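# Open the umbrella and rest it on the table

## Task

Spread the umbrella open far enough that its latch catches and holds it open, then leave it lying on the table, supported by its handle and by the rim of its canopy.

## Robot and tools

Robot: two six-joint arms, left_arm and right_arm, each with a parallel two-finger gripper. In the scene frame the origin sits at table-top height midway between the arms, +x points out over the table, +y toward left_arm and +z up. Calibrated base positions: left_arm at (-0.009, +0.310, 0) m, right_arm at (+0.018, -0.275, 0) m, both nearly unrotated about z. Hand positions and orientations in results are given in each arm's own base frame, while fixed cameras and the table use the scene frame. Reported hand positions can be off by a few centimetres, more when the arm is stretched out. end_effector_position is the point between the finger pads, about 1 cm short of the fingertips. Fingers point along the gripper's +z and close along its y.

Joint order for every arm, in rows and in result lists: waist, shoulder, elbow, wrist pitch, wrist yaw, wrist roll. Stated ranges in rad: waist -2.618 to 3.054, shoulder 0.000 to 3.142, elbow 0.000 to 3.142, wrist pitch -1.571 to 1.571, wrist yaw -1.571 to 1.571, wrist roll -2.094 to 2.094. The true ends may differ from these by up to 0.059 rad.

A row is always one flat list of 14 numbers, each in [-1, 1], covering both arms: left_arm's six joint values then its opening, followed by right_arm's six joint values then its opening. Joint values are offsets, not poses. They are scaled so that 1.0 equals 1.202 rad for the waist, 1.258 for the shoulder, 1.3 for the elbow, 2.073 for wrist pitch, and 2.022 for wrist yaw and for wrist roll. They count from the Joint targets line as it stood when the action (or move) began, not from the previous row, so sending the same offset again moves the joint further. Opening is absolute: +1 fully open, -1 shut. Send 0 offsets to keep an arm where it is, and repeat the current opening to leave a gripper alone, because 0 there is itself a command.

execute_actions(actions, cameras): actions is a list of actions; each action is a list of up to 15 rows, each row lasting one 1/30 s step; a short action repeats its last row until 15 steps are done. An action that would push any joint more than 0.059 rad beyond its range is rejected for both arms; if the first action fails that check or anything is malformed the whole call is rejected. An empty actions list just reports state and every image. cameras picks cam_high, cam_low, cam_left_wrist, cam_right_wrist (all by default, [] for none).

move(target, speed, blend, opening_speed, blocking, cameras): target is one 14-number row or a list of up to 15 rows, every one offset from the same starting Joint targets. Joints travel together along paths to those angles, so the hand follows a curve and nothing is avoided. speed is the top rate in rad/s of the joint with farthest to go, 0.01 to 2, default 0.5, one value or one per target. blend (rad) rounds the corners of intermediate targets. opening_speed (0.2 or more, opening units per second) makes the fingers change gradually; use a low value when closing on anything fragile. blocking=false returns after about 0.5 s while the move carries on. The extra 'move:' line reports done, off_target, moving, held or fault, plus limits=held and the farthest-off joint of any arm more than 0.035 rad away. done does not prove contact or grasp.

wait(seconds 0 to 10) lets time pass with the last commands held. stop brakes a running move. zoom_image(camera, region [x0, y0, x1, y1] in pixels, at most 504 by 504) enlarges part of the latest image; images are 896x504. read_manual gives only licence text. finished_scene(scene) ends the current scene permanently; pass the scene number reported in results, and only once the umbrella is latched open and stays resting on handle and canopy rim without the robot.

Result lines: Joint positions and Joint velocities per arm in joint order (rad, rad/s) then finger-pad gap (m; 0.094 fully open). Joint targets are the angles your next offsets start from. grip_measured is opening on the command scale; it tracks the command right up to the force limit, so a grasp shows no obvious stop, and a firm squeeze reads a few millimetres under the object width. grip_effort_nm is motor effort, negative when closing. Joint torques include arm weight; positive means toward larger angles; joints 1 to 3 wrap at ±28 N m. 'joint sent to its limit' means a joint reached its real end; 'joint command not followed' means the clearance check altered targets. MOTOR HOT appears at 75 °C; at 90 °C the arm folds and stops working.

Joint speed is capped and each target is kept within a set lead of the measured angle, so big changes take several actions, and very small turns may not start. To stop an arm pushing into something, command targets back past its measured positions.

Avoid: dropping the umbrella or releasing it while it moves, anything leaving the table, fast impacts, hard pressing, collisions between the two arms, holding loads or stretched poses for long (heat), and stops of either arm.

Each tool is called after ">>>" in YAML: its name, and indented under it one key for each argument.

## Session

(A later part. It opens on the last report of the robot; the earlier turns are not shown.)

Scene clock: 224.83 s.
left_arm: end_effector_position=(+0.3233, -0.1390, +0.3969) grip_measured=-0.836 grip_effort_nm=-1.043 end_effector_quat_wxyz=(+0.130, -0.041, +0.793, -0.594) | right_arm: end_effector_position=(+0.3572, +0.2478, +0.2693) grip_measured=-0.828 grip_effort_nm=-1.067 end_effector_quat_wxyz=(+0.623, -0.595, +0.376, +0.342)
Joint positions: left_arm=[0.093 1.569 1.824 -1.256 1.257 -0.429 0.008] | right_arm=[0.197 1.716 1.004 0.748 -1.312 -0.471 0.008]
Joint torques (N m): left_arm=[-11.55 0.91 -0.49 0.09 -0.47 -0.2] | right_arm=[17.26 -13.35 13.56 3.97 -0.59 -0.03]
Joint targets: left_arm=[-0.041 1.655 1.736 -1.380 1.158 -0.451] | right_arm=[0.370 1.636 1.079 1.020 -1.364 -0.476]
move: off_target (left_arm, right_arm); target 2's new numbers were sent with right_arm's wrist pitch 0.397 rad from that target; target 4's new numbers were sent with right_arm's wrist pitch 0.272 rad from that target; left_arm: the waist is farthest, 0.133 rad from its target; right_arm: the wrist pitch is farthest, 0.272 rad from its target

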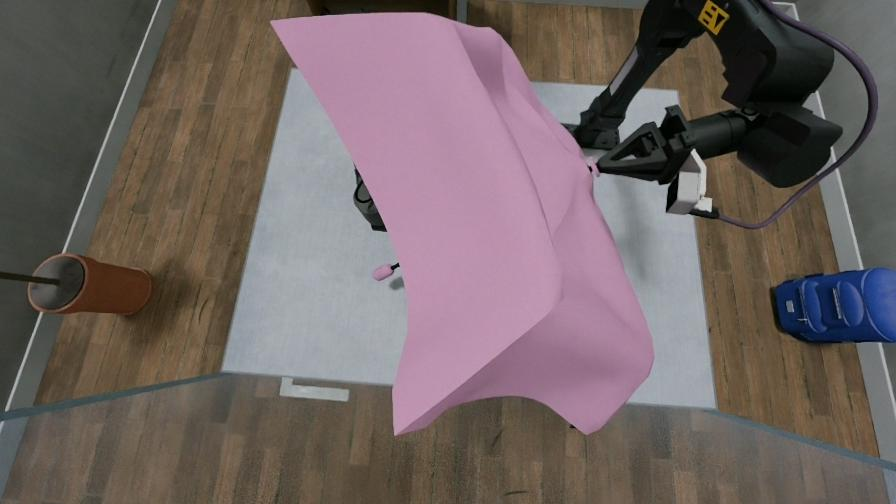

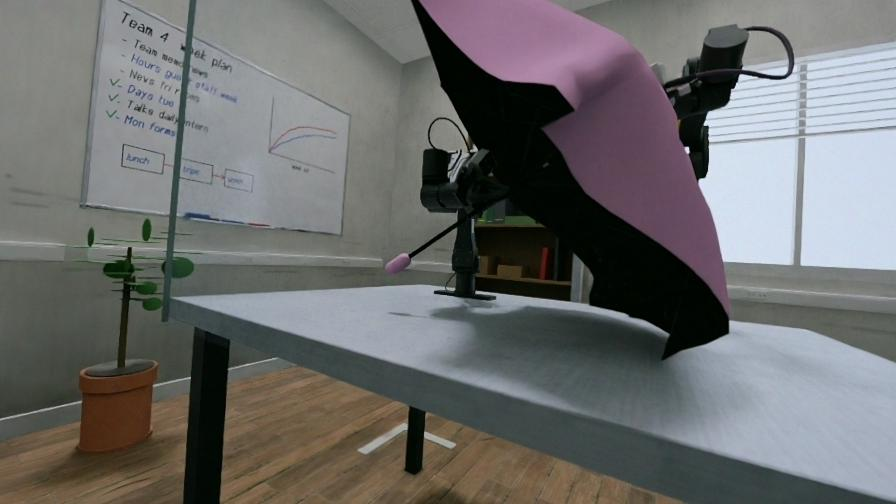

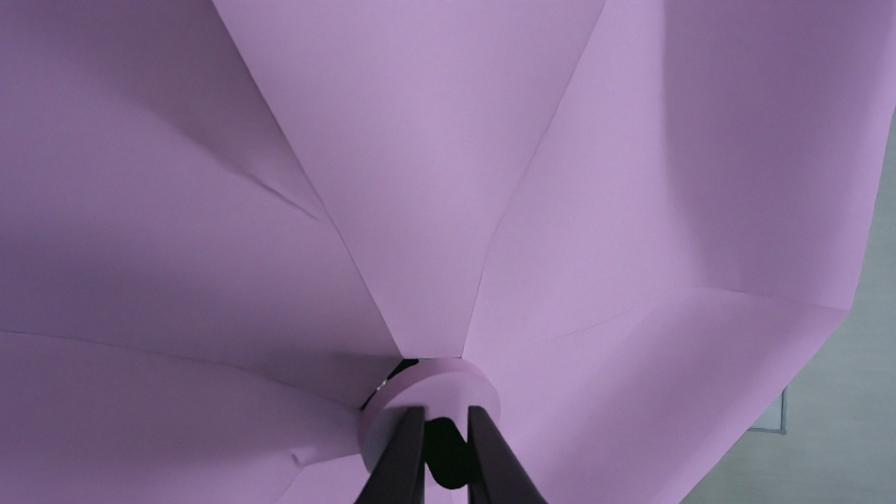

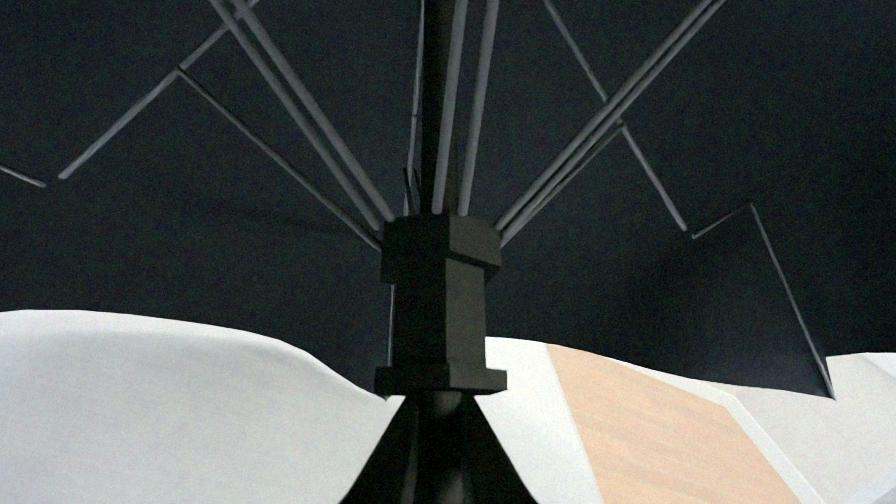

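>>> move:
  target: [0.106,-0.0652,0.0682,0.0482,0.0465,0,-0.97,-0.1389,0.0596,-0.0577,-0.1071,0.0257,0,-0.98]
  speed: 0.3
  cameras: ["cam_left_wrist","cam_right_wrist"]

>>> zoom_image:
  camera: "cam_left_wrist"
  region: [250, 254, 650, 504]

Scene clock: 241.70 s.
left_arm: end_effector_position=(+0.3190, -0.1386, +0.4036) grip_measured=-0.835 grip_effort_nm=-1.038 end_effector_quat_wxyz=(+0.136, -0.038, +0.791, -0.596) | right_arm: end_effector_position=(+0.3582, +0.2443, +0.2677) grip_measured=-0.828 grip_effort_nm=-1.062 end_effector_quat_wxyz=(+0.620, -0.593, +0.381, +0.345)
Joint positions: left_arm=[0.097 1.553 1.829 -1.255 1.261 -0.438 0.008] | right_arm=[0.186 1.716 1.004 0.734 -1.321 -0.471 0.008]
Joint torques (N m): left_arm=[-0.79 -3.74 5.89 1.1 0.39 -0.1] | right_arm=[1.61 -7.31 6.76 2 0.11 -0.05]
Motor temperatures (°C): left_arm=[38 35 38 37 35 31 33] | right_arm=[39 42 42 72 34 34 37]
Heat: left arm: 38 °C; right arm: 72 °C.
Joint targets: left_arm=[0.087 1.573 1.825 -1.280 1.253 -0.451] | right_arm=[0.203 1.711 1.004 0.798 -1.311 -0.476]
move: off_target (right_arm); right_arm: the wrist pitch is farthest, 0.064 rad from its target
Images, in order: cam_left_wrist, cam_right_wrist.

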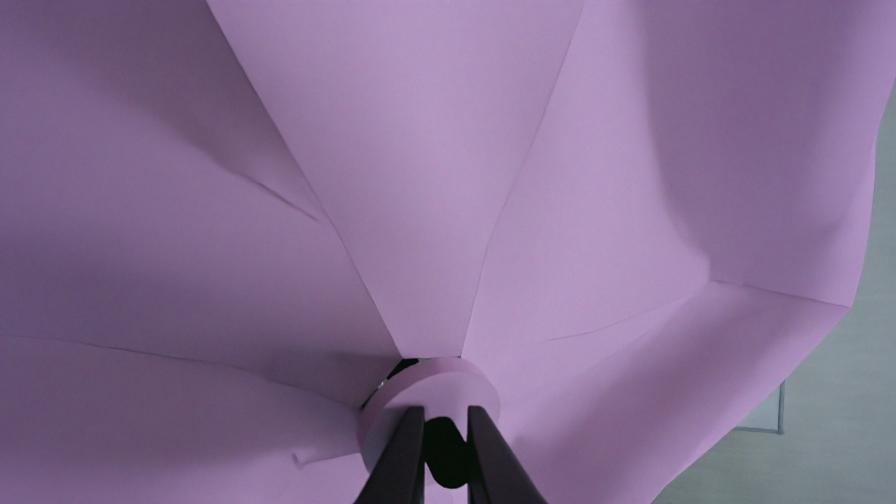

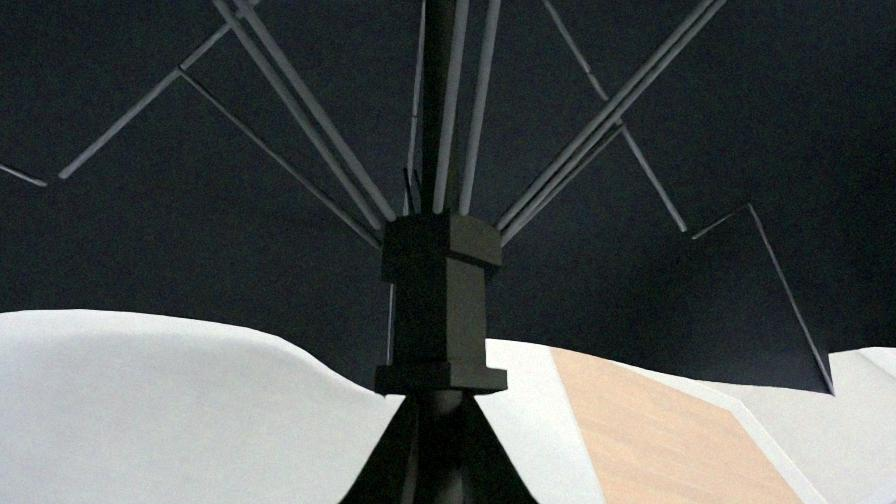

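Scaled by 1.260 from the camera's 896x504 image, which has a finer 1280x720 frame.

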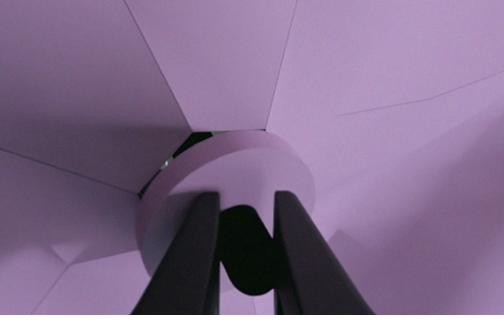

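>>> move:
  target: [0,0,0,0,0,0.776,-0.98,0,0,0,-0.01,0,0,-0.98]
  speed: 0.4
  cameras: ["cam_left_wrist","cam_right_wrist","cam_low"]

>>> zoom_image:
  camera: "cam_left_wrist"
  region: [250, 254, 650, 504]

Scene clock: 252.30 s.
left_arm: end_effector_position=(+0.3117, -0.1421, +0.4099) grip_measured=-0.876 grip_effort_nm=-1.038 end_effector_quat_wxyz=(+0.513, +0.515, +0.584, -0.361) | right_arm: end_effector_position=(+0.3555, +0.2444, +0.2654) grip_measured=-0.828 grip_effort_nm=-1.057 end_effector_quat_wxyz=(+0.615, -0.595, +0.380, +0.350)
Joint positions: left_arm=[0.097 1.553 1.829 -1.28 1.316 1.098 0.006] | right_arm=[0.187 1.716 0.999 0.728 -1.333 -0.473 0.008]
Joint torques (N m): left_arm=[-0.77 -3.73 5.83 1.29 -0.11 0.26] | right_arm=[1.57 -7.32 7.16 1.88 0.22 -0.02]
Motor temperatures (°C): left_arm=[37 35 38 37 35 31 34] | right_arm=[37 40 41 67 34 34 37]
Heat: left arm: 38 °C; right arm: 67 °C.
Joint targets: left_arm=[0.087 1.573 1.825 -1.280 1.252 1.118] | right_arm=[0.203 1.711 1.004 0.778 -1.311 -0.476]
move: off_target (left_arm, right_arm); left_arm: the wrist yaw is farthest, 0.063 rad from its target; right_arm: the wrist pitch is farthest, 0.049 rad from its target
Images, in order: cam_low, cam_left_wrist, cam_right_wrist.

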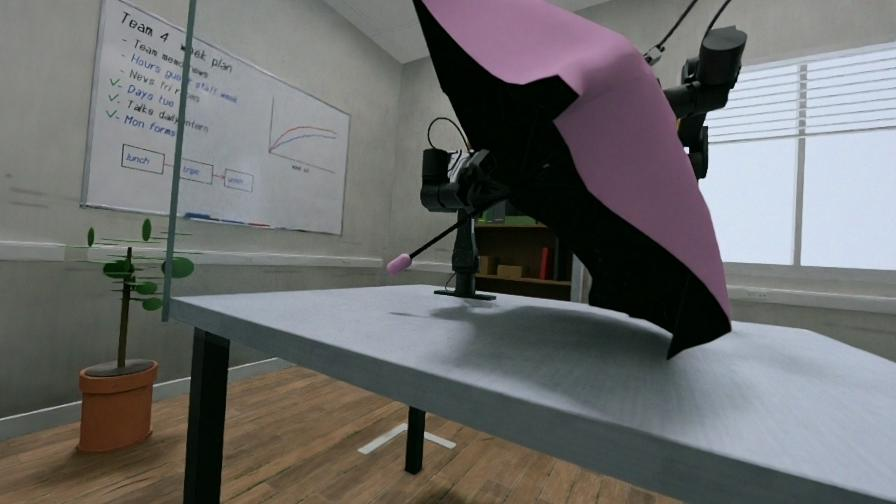

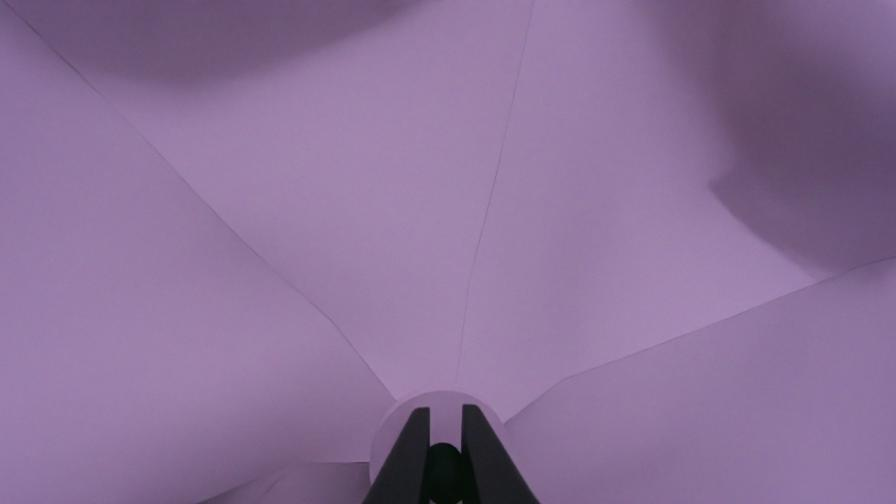

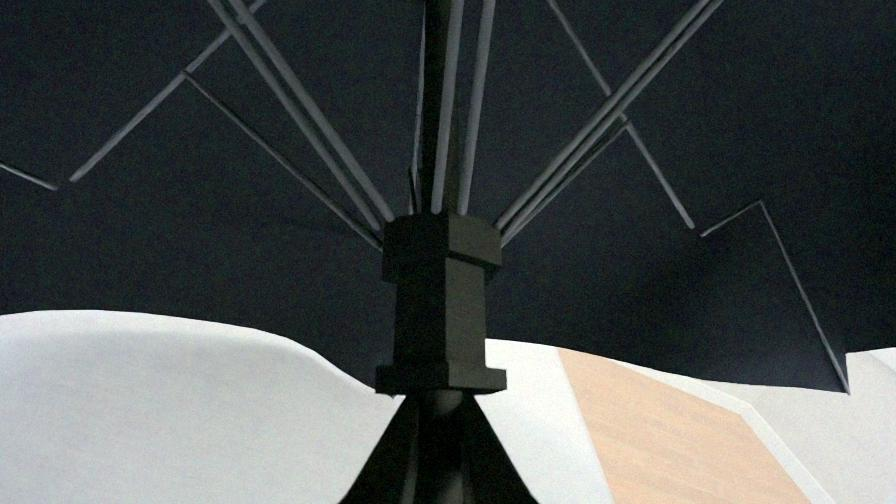

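Scaled by 1.260 from the camera's 896x504 image, which has a finer 1280x720 frame.

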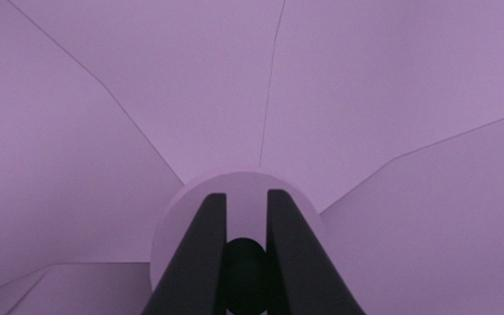

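>>> move:
  target:
    - [-0.0724,0.1169,-0.0885,-0.0482,-0.1246,0,-0.98,0.1364,-0.12,0.0969,0.1457,-0.0836,0,-0.98]
    - [-0.0724,0.1169,-0.0885,-0.0482,-0.1246,0,-0.98,0.1364,-0.12,0.0969,0.1457,-0.0836,0,-0.79]
    - [-0.0724,0.1169,-0.0885,-0.0482,-0.1246,0,-0.98,0.1672,-0.0795,0.0815,0.1795,-0.0687,0,-0.79]
    - [-0.0724,0.1169,-0.0885,-0.0482,-0.1246,0,-0.98,0.3602,-0.1367,0.26,0.0299,0.0242,0,-0.79]
    - [-0.0724,0.1169,-0.0885,-0.0482,-0.1246,0,-0.98,0.3602,-0.1367,0.26,0.0299,0.0242,0,-0.98]
  speed: [0.4,0.3,0.15,0.15,0.3]
  blend: [0,0,0.03,0,0]

Scene clock: 268.27 s.
left_arm: end_effector_position=(+0.2853, -0.1610, +0.4126) grip_measured=-0.867 grip_effort_nm=-1.033 end_effector_quat_wxyz=(+0.464, +0.459, +0.576, -0.492) | right_arm: end_effector_position=(+0.3004, +0.3474, +0.3003) grip_measured=-0.883 grip_effort_nm=-1.062 end_effector_quat_wxyz=(-0.549, +0.604, -0.385, -0.431)
Joint positions: left_arm=[0.055 1.586 1.806 -1.482 1.482 1.119 0.006] | right_arm=[0.488 1.679 1.152 0.458 -1.181 -0.401 0.006]
Joint torques (N m): left_arm=[-4.78 4.77 -1.39 2.02 -4.13 0.03] | right_arm=[14.52 -18.19 24.25 5.07 -0.97 -0.74]
Joint targets: left_arm=[0.000 1.720 1.710 -1.380 1.000 1.118] | right_arm=[0.634 1.540 1.340 0.835 -1.261 -0.475]
move: off_target (left_arm, right_arm); target 2's new numbers were sent with right_arm's wrist pitch 0.328 rad from that target; target 5's new numbers were sent with right_arm's wrist pitch 0.369 rad from that target; left_arm: the wrist yaw is farthest, 0.482 rad from its target; right_arm: the wrist pitch is farthest, 0.382 rad from its target

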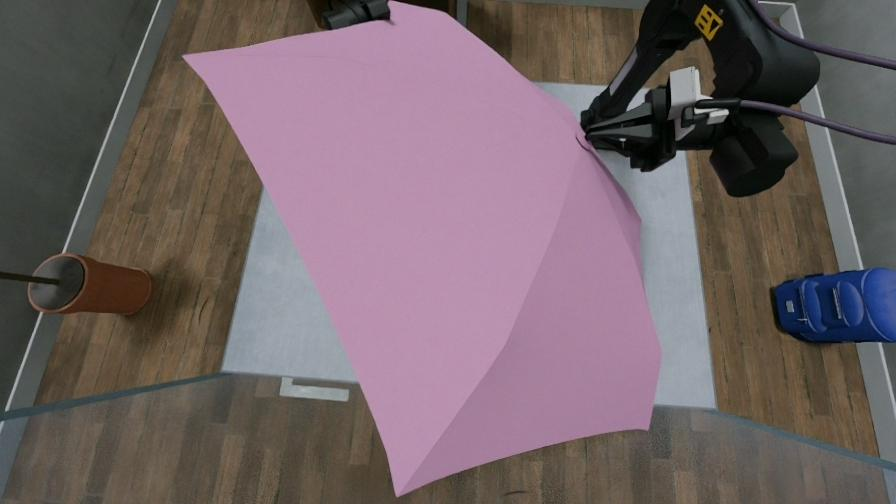

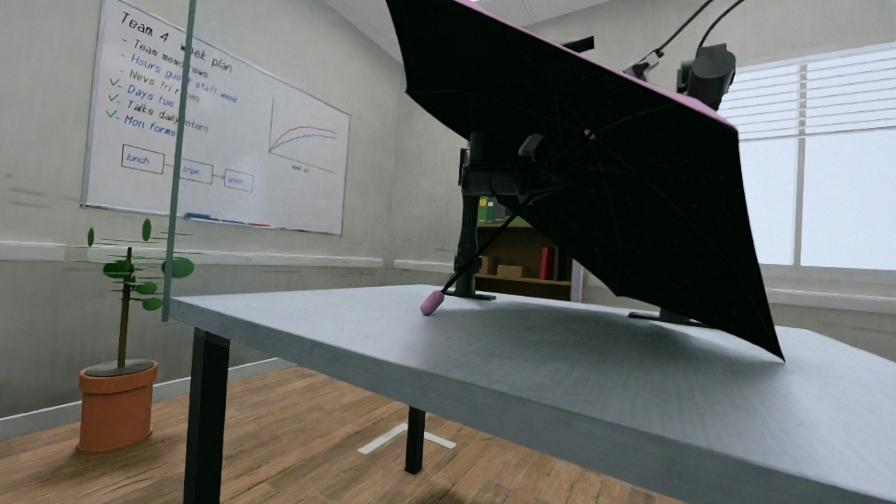

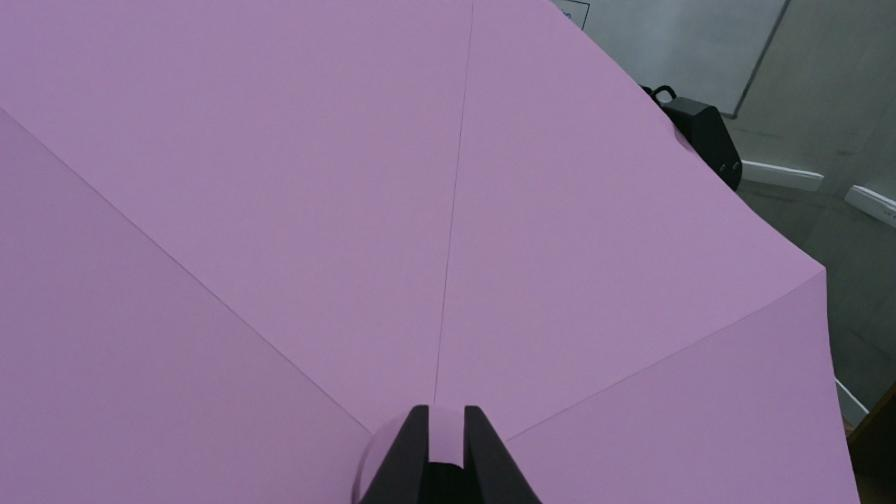

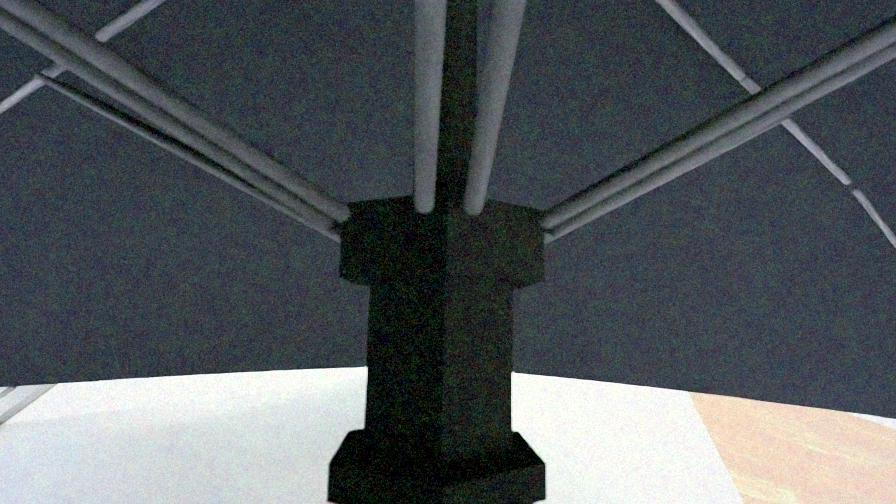

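>>> move:
  target: [0.0458,-0.1065,0.0738,-0.058,0.2384,0,-0.98,-0.1215,0.1105,-0.1446,-0.152,0.0396,0.0366,-0.98]
  speed: 0.4
  cameras: ["cam_right_wrist"]

>>> zoom_image:
  camera: "cam_right_wrist"
  region: [250, 100, 650, 504]

Scene clock: 272.17 s.
left_arm: end_effector_position=(+0.2801, -0.1594, +0.4200) grip_measured=-0.867 grip_effort_nm=-1.038 end_effector_quat_wxyz=(+0.472, +0.455, +0.568, -0.498) | right_arm: end_effector_position=(+0.2989, +0.3458, +0.2955) grip_measured=-0.883 grip_effort_nm=-1.072 end_effector_quat_wxyz=(-0.530, +0.597, -0.402, -0.448)
Joint positions: left_arm=[0.063 1.572 1.806 -1.496 1.508 1.126 0.006] | right_arm=[0.485 1.679 1.15 0.427 -1.194 -0.371 0.006]
Joint torques (N m): left_arm=[-0.68 -4.15 6 0.88 0.33 -0.03] | right_arm=[0.36 -6.97 7.35 2.38 0.06 -0.28]
Motor temperatures (°C): left_arm=[36 35 38 37 41 31 34] | right_arm=[38 42 43 74 34 34 37]
Heat: left arm: 41 °C; right arm: 74 °C.
Joint targets: left_arm=[0.055 1.586 1.806 -1.500 1.483 1.119] | right_arm=[0.488 1.679 1.152 0.520 -1.181 -0.402]
move: off_target (right_arm); right_arm: the wrist pitch is farthest, 0.093 rad from its target
Images, in order: cam_right_wrist.

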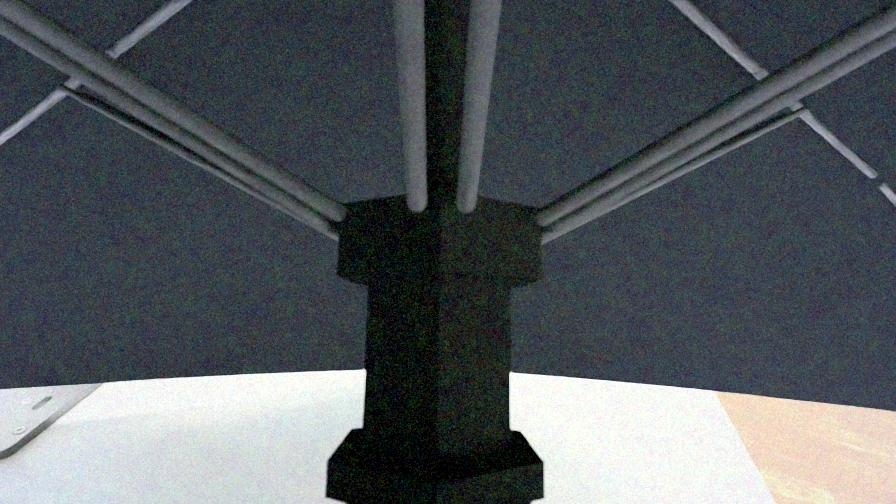

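Scaled by 1.248 from the camera's 896x504 image, which has a finer 1280x720 frame.

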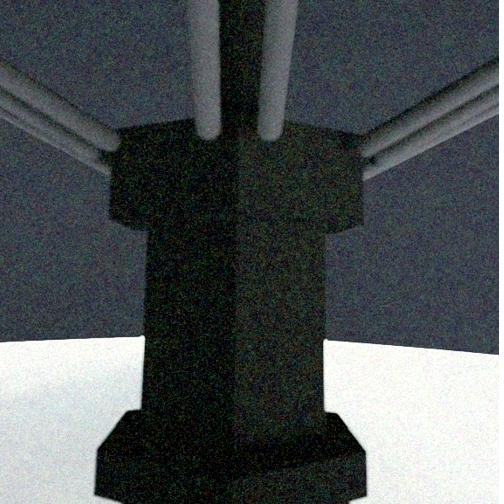

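>>> move:
  target: [0,0,0,0,0,0,-0.98,0,0,0,-0.03,0,0,-0.79]
  cameras: ["cam_right_wrist"]
  opening_speed: 0.2

Scene clock: 282.47 s.
left_arm: end_effector_position=(+0.2797, -0.1595, +0.4200) grip_measured=-0.867 grip_effort_nm=-1.043 end_effector_quat_wxyz=(+0.470, +0.454, +0.569, -0.499) | right_arm: end_effector_position=(+0.2985, +0.3453, +0.2948) grip_measured=-0.792 grip_effort_nm=0.090 end_effector_quat_wxyz=(-0.531, +0.600, -0.399, -0.446)
Joint positions: left_arm=[0.063 1.572 1.806 -1.501 1.509 1.126 0.006] | right_arm=[0.483 1.679 1.15 0.421 -1.198 -0.385 0.01]
Joint torques (N m): left_arm=[-0.69 -4.15 5.98 0.93 0.32 -0.04] | right_arm=[0.47 -6.94 7.32 1.84 0.11 -0.15]
Joint targets: left_arm=[0.055 1.586 1.806 -1.501 1.483 1.118] | right_arm=[0.488 1.679 1.152 0.458 -1.181 -0.401]
move: off_target (right_arm); right_arm: the wrist pitch is farthest, 0.036 rad from its target
Images, in order: cam_right_wrist.

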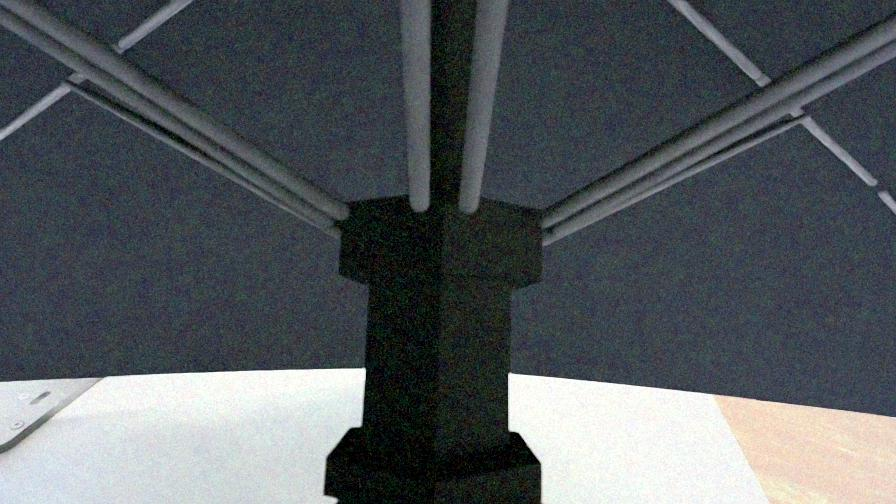

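>>> move:
  target:
    - [0,0,0,0,0,0,-0.98,0,0,0,0,0,0,-0.98]
    - [0,0,0,0,0,0,-0.3,0,0,0,0,0,0,-0.98]
    - [0,0,0.11,0,0,0,-0.3,0,0,0,0,0,0,-0.98]
  speed: 0.2
  opening_speed: 0.8

Scene clock: 290.27 s.
left_arm: end_effector_position=(+0.2772, -0.1591, +0.4431) grip_measured=-0.301 grip_effort_nm=0.071 end_effector_quat_wxyz=(+0.496, +0.488, +0.554, -0.456) | right_arm: end_effector_position=(+0.2980, +0.3464, +0.2945) grip_measured=-0.881 grip_effort_nm=-1.062 end_effector_quat_wxyz=(-0.528, +0.598, -0.403, -0.449)
Joint positions: left_arm=[0.063 1.575 1.927 -1.498 1.47 1.123 0.033] | right_arm=[0.487 1.679 1.15 0.42 -1.194 -0.375 0.006]
Joint torques (N m): left_arm=[-0.69 -4.14 7.61 1.05 0.65 -0.01] | right_arm=[0.12 -6.95 7.34 1.87 0.05 -0.24]
Motor temperatures (°C): left_arm=[35 35 38 37 37 31 34] | right_arm=[36 39 41 68 34 34 37]
Heat: left arm: 38 °C; right arm: 68 °C.
Joint targets: left_arm=[0.055 1.586 1.949 -1.500 1.483 1.118] | right_arm=[0.488 1.679 1.152 0.458 -1.182 -0.402]
move: off_target (right_arm); right_arm: the wrist pitch is farthest, 0.038 rad from its target

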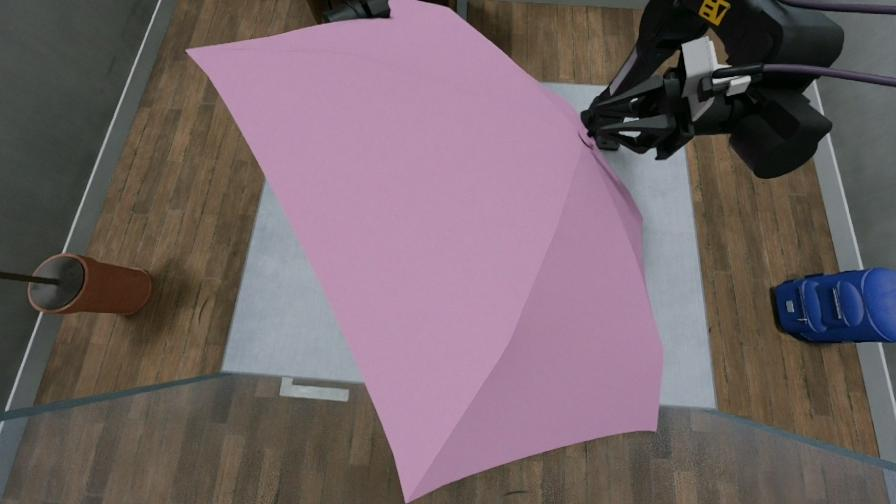

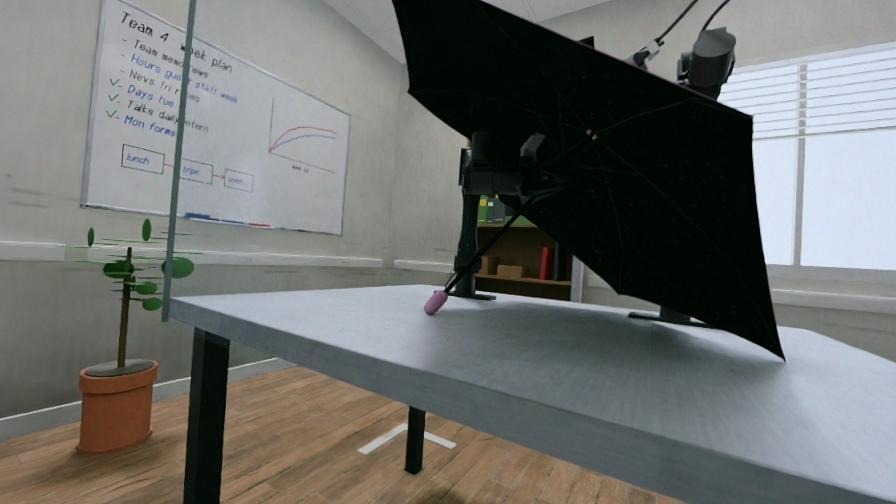

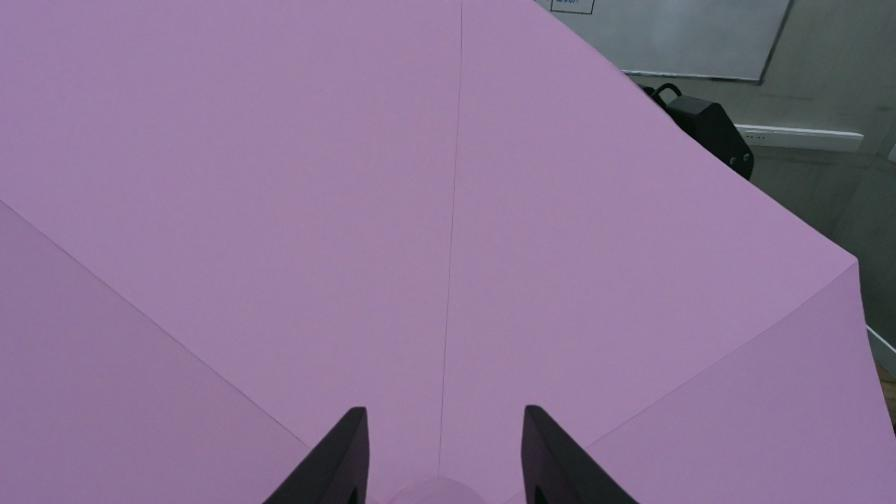

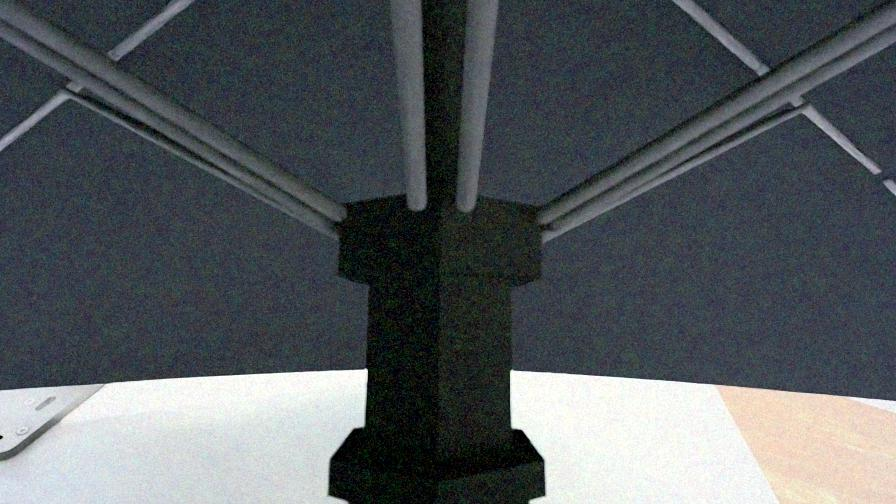

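>>> move:
  target:
    - [0,0,0.0846,0,0,0,-0.3,0,0,0,0,0,0,-0.98]
    - [0.15,0,0.0846,0,0,0,-0.3,0,0,0,0,0,0,-0.98]
    - [1.0,0,0.0846,0,0,0,-0.3,0,0,0,0,0,0,-0.98]
  speed: [0.3,0.3,0.7]
  cameras: ["cam_high","cam_low"]

Scene clock: 295.17 s.
left_arm: end_effector_position=(+0.2481, +0.1919, +0.4695) grip_measured=-0.301 grip_effort_nm=0.066 end_effector_quat_wxyz=(+0.673, +0.130, +0.726, -0.057) | right_arm: end_effector_position=(+0.2980, +0.3464, +0.2945) grip_measured=-0.881 grip_effort_nm=-1.062 end_effector_quat_wxyz=(-0.528, +0.598, -0.403, -0.449)
Joint positions: left_arm=[1.255 1.577 2.039 -1.495 1.467 1.123 0.033] | right_arm=[0.487 1.679 1.15 0.42 -1.194 -0.375 0.006]
Joint torques (N m): left_arm=[0.18 -4.05 7.05 1.14 0.65 -0.01] | right_arm=[0.08 -6.99 7.34 1.86 0.05 -0.25]
Joint targets: left_arm=[1.257 1.586 2.059 -1.500 1.483 1.118] | right_arm=[0.488 1.679 1.152 0.458 -1.182 -0.402]
move: off_target (right_arm); right_arm: the wrist pitch is farthest, 0.038 rad from its target
Images, in order: cam_high, cam_low.

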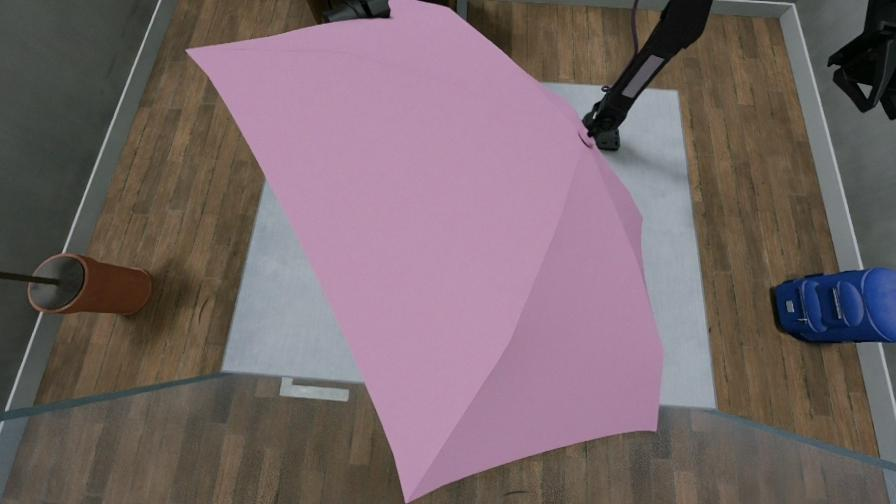

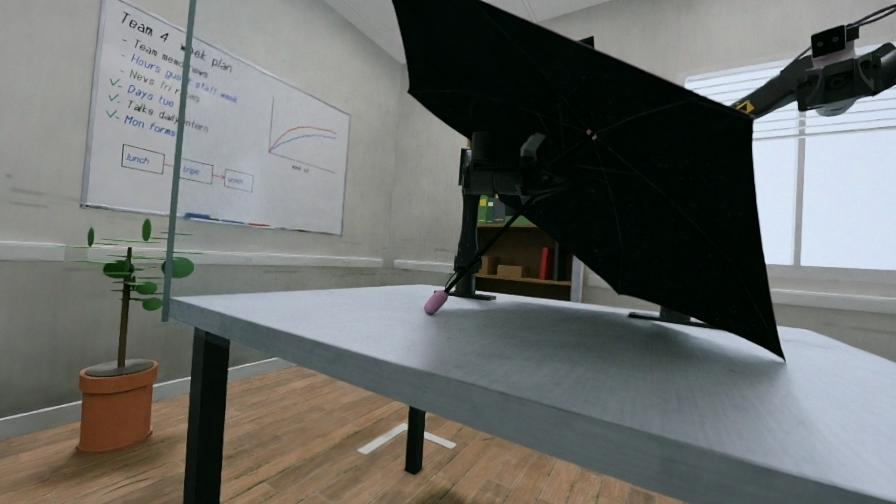

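>>> move:
  target:
    - [1.0,0.488,-0.77,0.965,-0.7334,-0.553,-0.3,0,0,0,0,0,0,-0.98]
    - [1.0,0.488,-0.77,0.965,-0.7334,-0.553,-0.3,0.1905,-0.4992,-0.1423,-0.1529,0.3086,0.2038,-0.98]
  speed: [0.9,0.25]
  cameras: ["cam_high","cam_low","cam_right_wrist"]

Scene clock: 303.50 s.
left_arm: end_effector_position=(-0.4180, +0.3349, -0.0034) grip_measured=-0.301 grip_effort_nm=0.061 end_effector_quat_wxyz=(-0.152, +0.838, -0.299, -0.431) | right_arm: end_effector_position=(+0.2121, +0.3115, +0.3920) grip_measured=-0.885 grip_effort_nm=-1.057 end_effector_quat_wxyz=(+0.574, -0.422, +0.559, +0.424)
Joint positions: left_arm=[2.466 2.183 1.068 0.495 0.005 0.007 0.033] | right_arm=[0.712 1.074 0.98 0.115 -0.571 0 0.005]
Joint torques (N m): left_arm=[-0.55 -8.27 4.82 2.17 -0.08 -0.02] | right_arm=[0.49 -4.41 6.49 2.02 0.13 0.11]
Joint targets: left_arm=[2.459 2.200 1.058 0.500 0.000 0.000] | right_arm=[0.717 1.051 0.967 0.141 -0.558 0.011]
move: done
Images, in order: cam_high, cam_low, cam_right_wrist.

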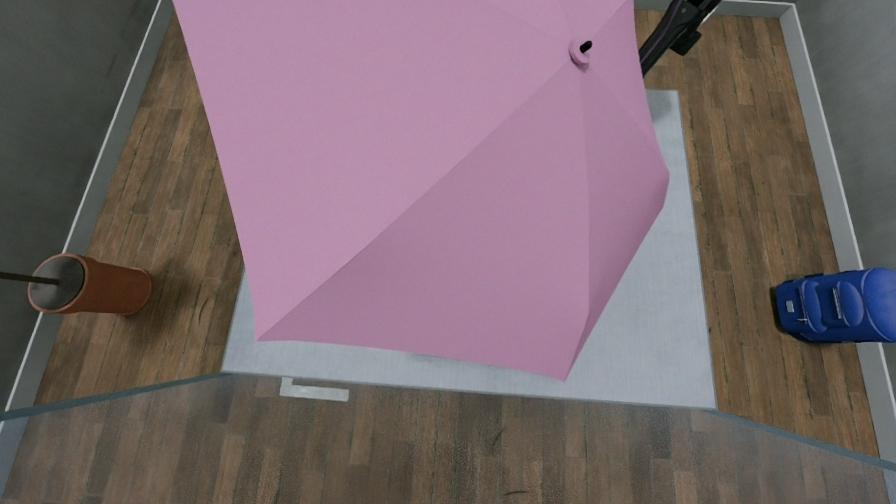

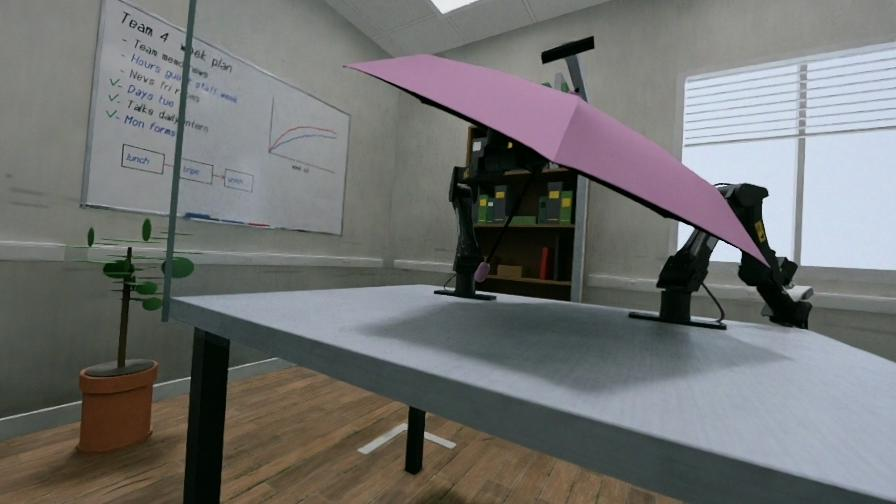

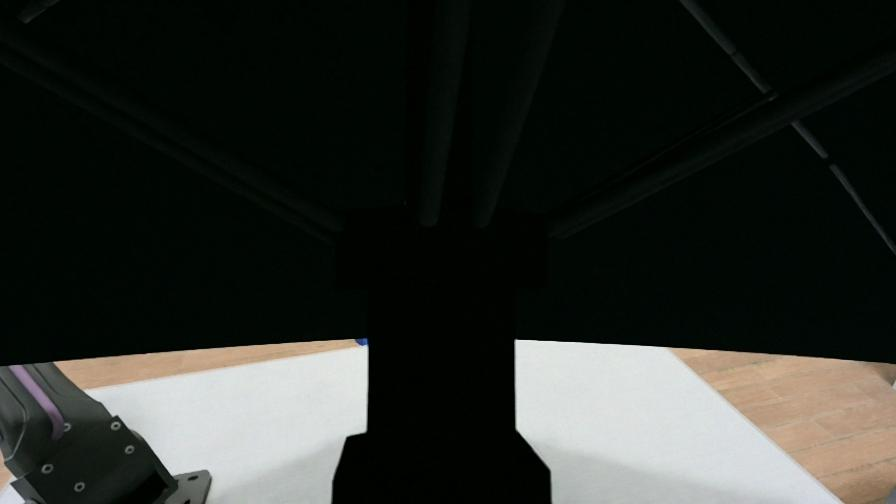

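>>> move:
  target: [0,0,0,0,0,0,-0.3,-0.0732,0.1439,0.0931,-0.0053,0.0178,0.2878,-0.98]
  speed: 0.25
  cameras: ["cam_high","cam_low","cam_right_wrist"]

Scene clock: 308.00 s.
left_arm: end_effector_position=(-0.4180, +0.3349, -0.0034) grip_measured=-0.301 grip_effort_nm=0.061 end_effector_quat_wxyz=(-0.153, +0.837, -0.299, -0.432) | right_arm: end_effector_position=(+0.2736, +0.3141, +0.3648) grip_measured=-0.885 grip_effort_nm=-1.062 end_effector_quat_wxyz=(+0.435, -0.203, +0.700, +0.528)
Joint positions: left_arm=[2.466 2.183 1.068 0.495 0.005 0.007 0.033] | right_arm=[0.634 1.227 1.043 0.111 -0.53 0.562 0.005]
Joint torques (N m): left_arm=[-0.55 -8.27 4.81 2.17 -0.07 -0.03] | right_arm=[-0.49 -3.43 11.73 2 0.06 0.3]
Joint targets: left_arm=[2.459 2.200 1.058 0.500 0.000 0.000] | right_arm=[0.629 1.232 1.088 0.130 -0.522 0.593]
move: off_target (right_arm); right_arm: the elbow is farthest, 0.045 rad from its target
Images, in order: cam_high, cam_low, cam_right_wrist.

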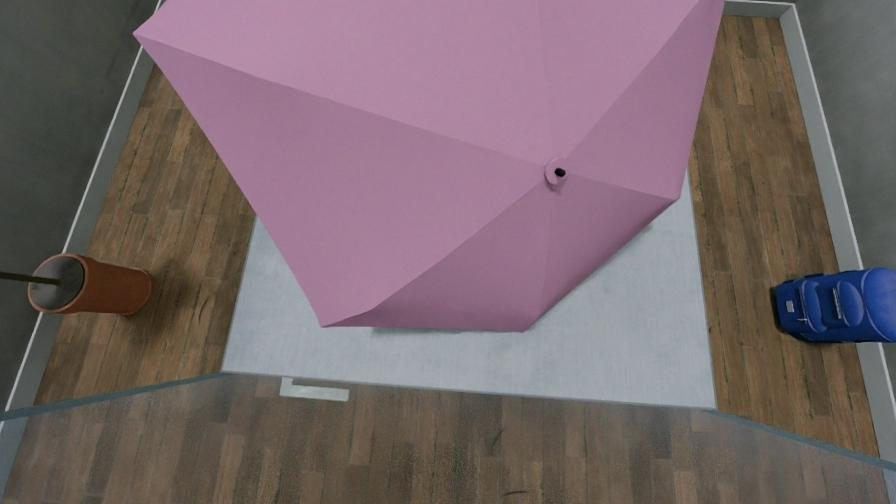

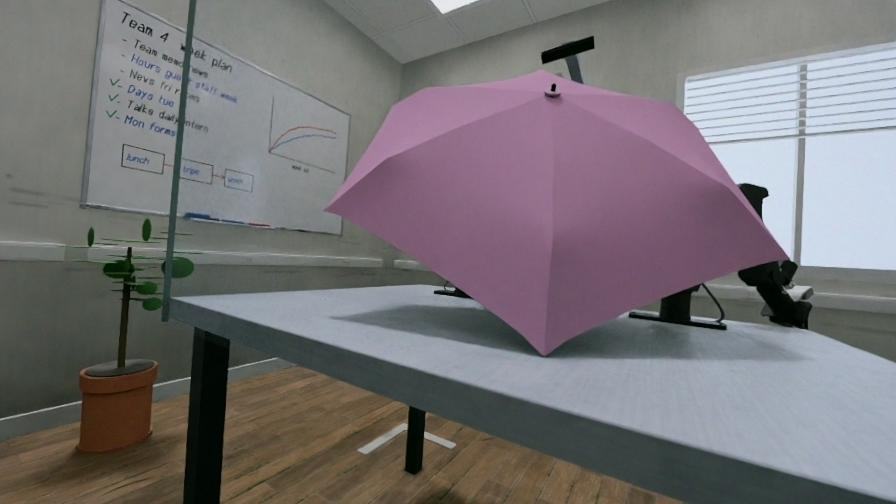

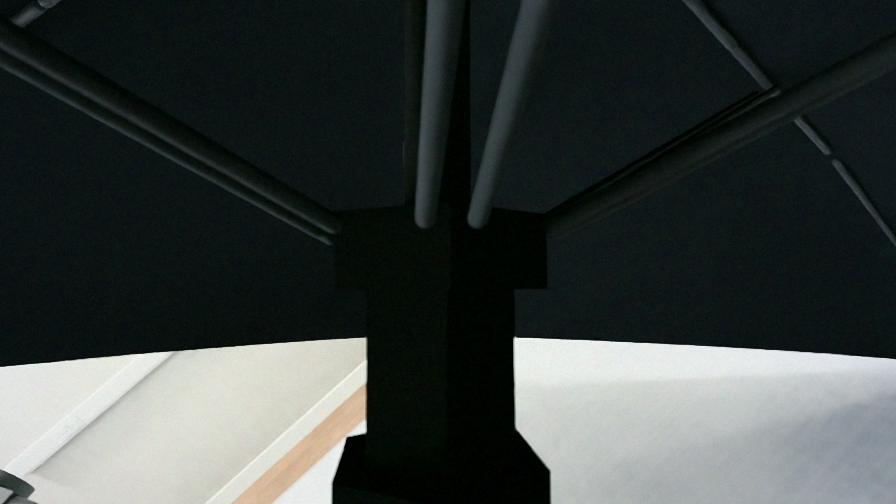

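>>> move:
  target: [0,0,0,0,0,0,-0.3,0.1651,-0.0441,0.0145,-0.1082,0.2391,-0.1043,-0.98]
  speed: 0.2
  cameras: ["cam_high","cam_low","cam_right_wrist"]

Scene clock: 318.60 s.
left_arm: end_effector_position=(-0.4180, +0.3349, -0.0034) grip_measured=-0.301 grip_effort_nm=0.056 end_effector_quat_wxyz=(-0.153, +0.837, -0.299, -0.432) | right_arm: end_effector_position=(+0.2736, +0.3166, +0.3391) grip_measured=-0.886 grip_effort_nm=-1.053 end_effector_quat_wxyz=(+0.503, -0.194, +0.752, +0.379)
Joint positions: left_arm=[2.466 2.183 1.068 0.495 0.005 0.007 0.033] | right_arm=[0.826 1.201 1.064 -0.072 -0.07 0.379 0.005]
Joint torques (N m): left_arm=[-0.57 -8.29 4.82 2.17 -0.07 -0.03] | right_arm=[0.16 -5.61 11.56 1.68 0.35 0.04]
Joint targets: left_arm=[2.459 2.200 1.058 0.500 0.000 0.000] | right_arm=[0.827 1.177 1.107 -0.094 -0.038 0.382]
move: off_target (right_arm); right_arm: the elbow is farthest, 0.043 rad from its target
Images, in order: cam_high, cam_low, cam_right_wrist.

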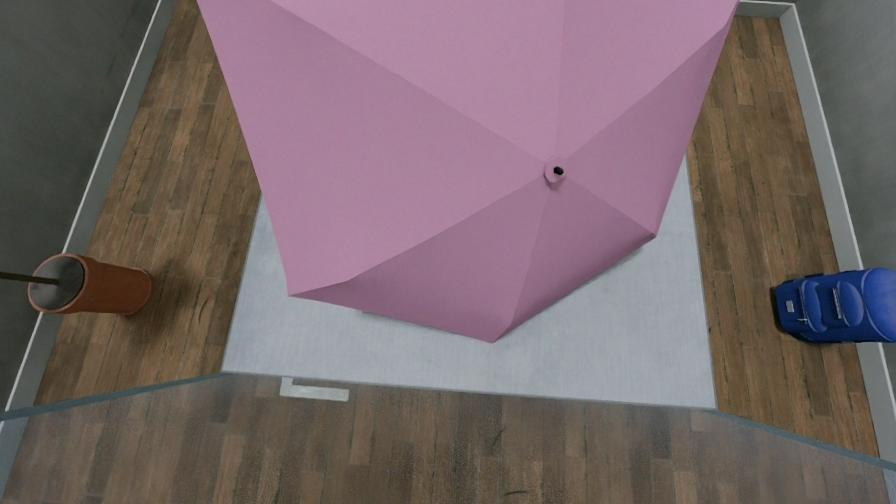

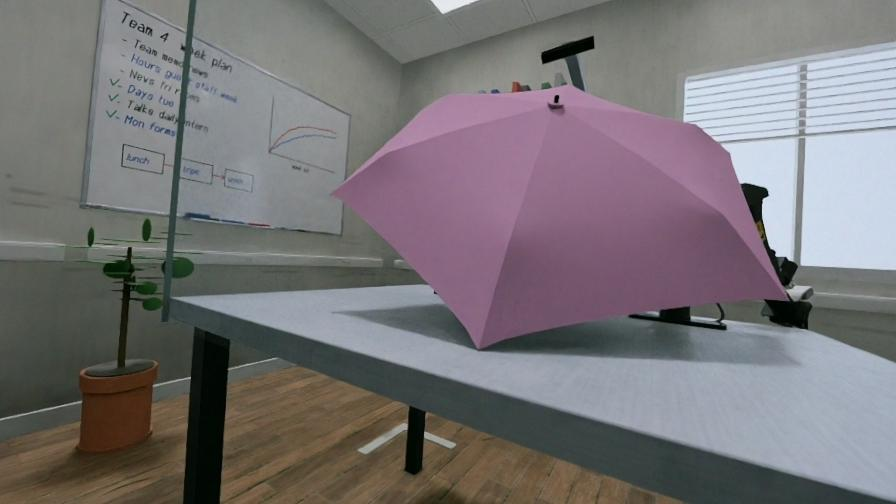

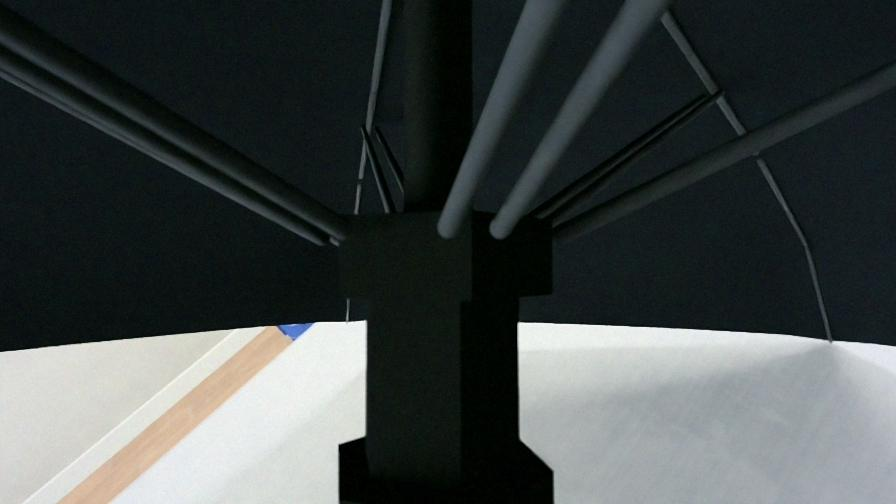

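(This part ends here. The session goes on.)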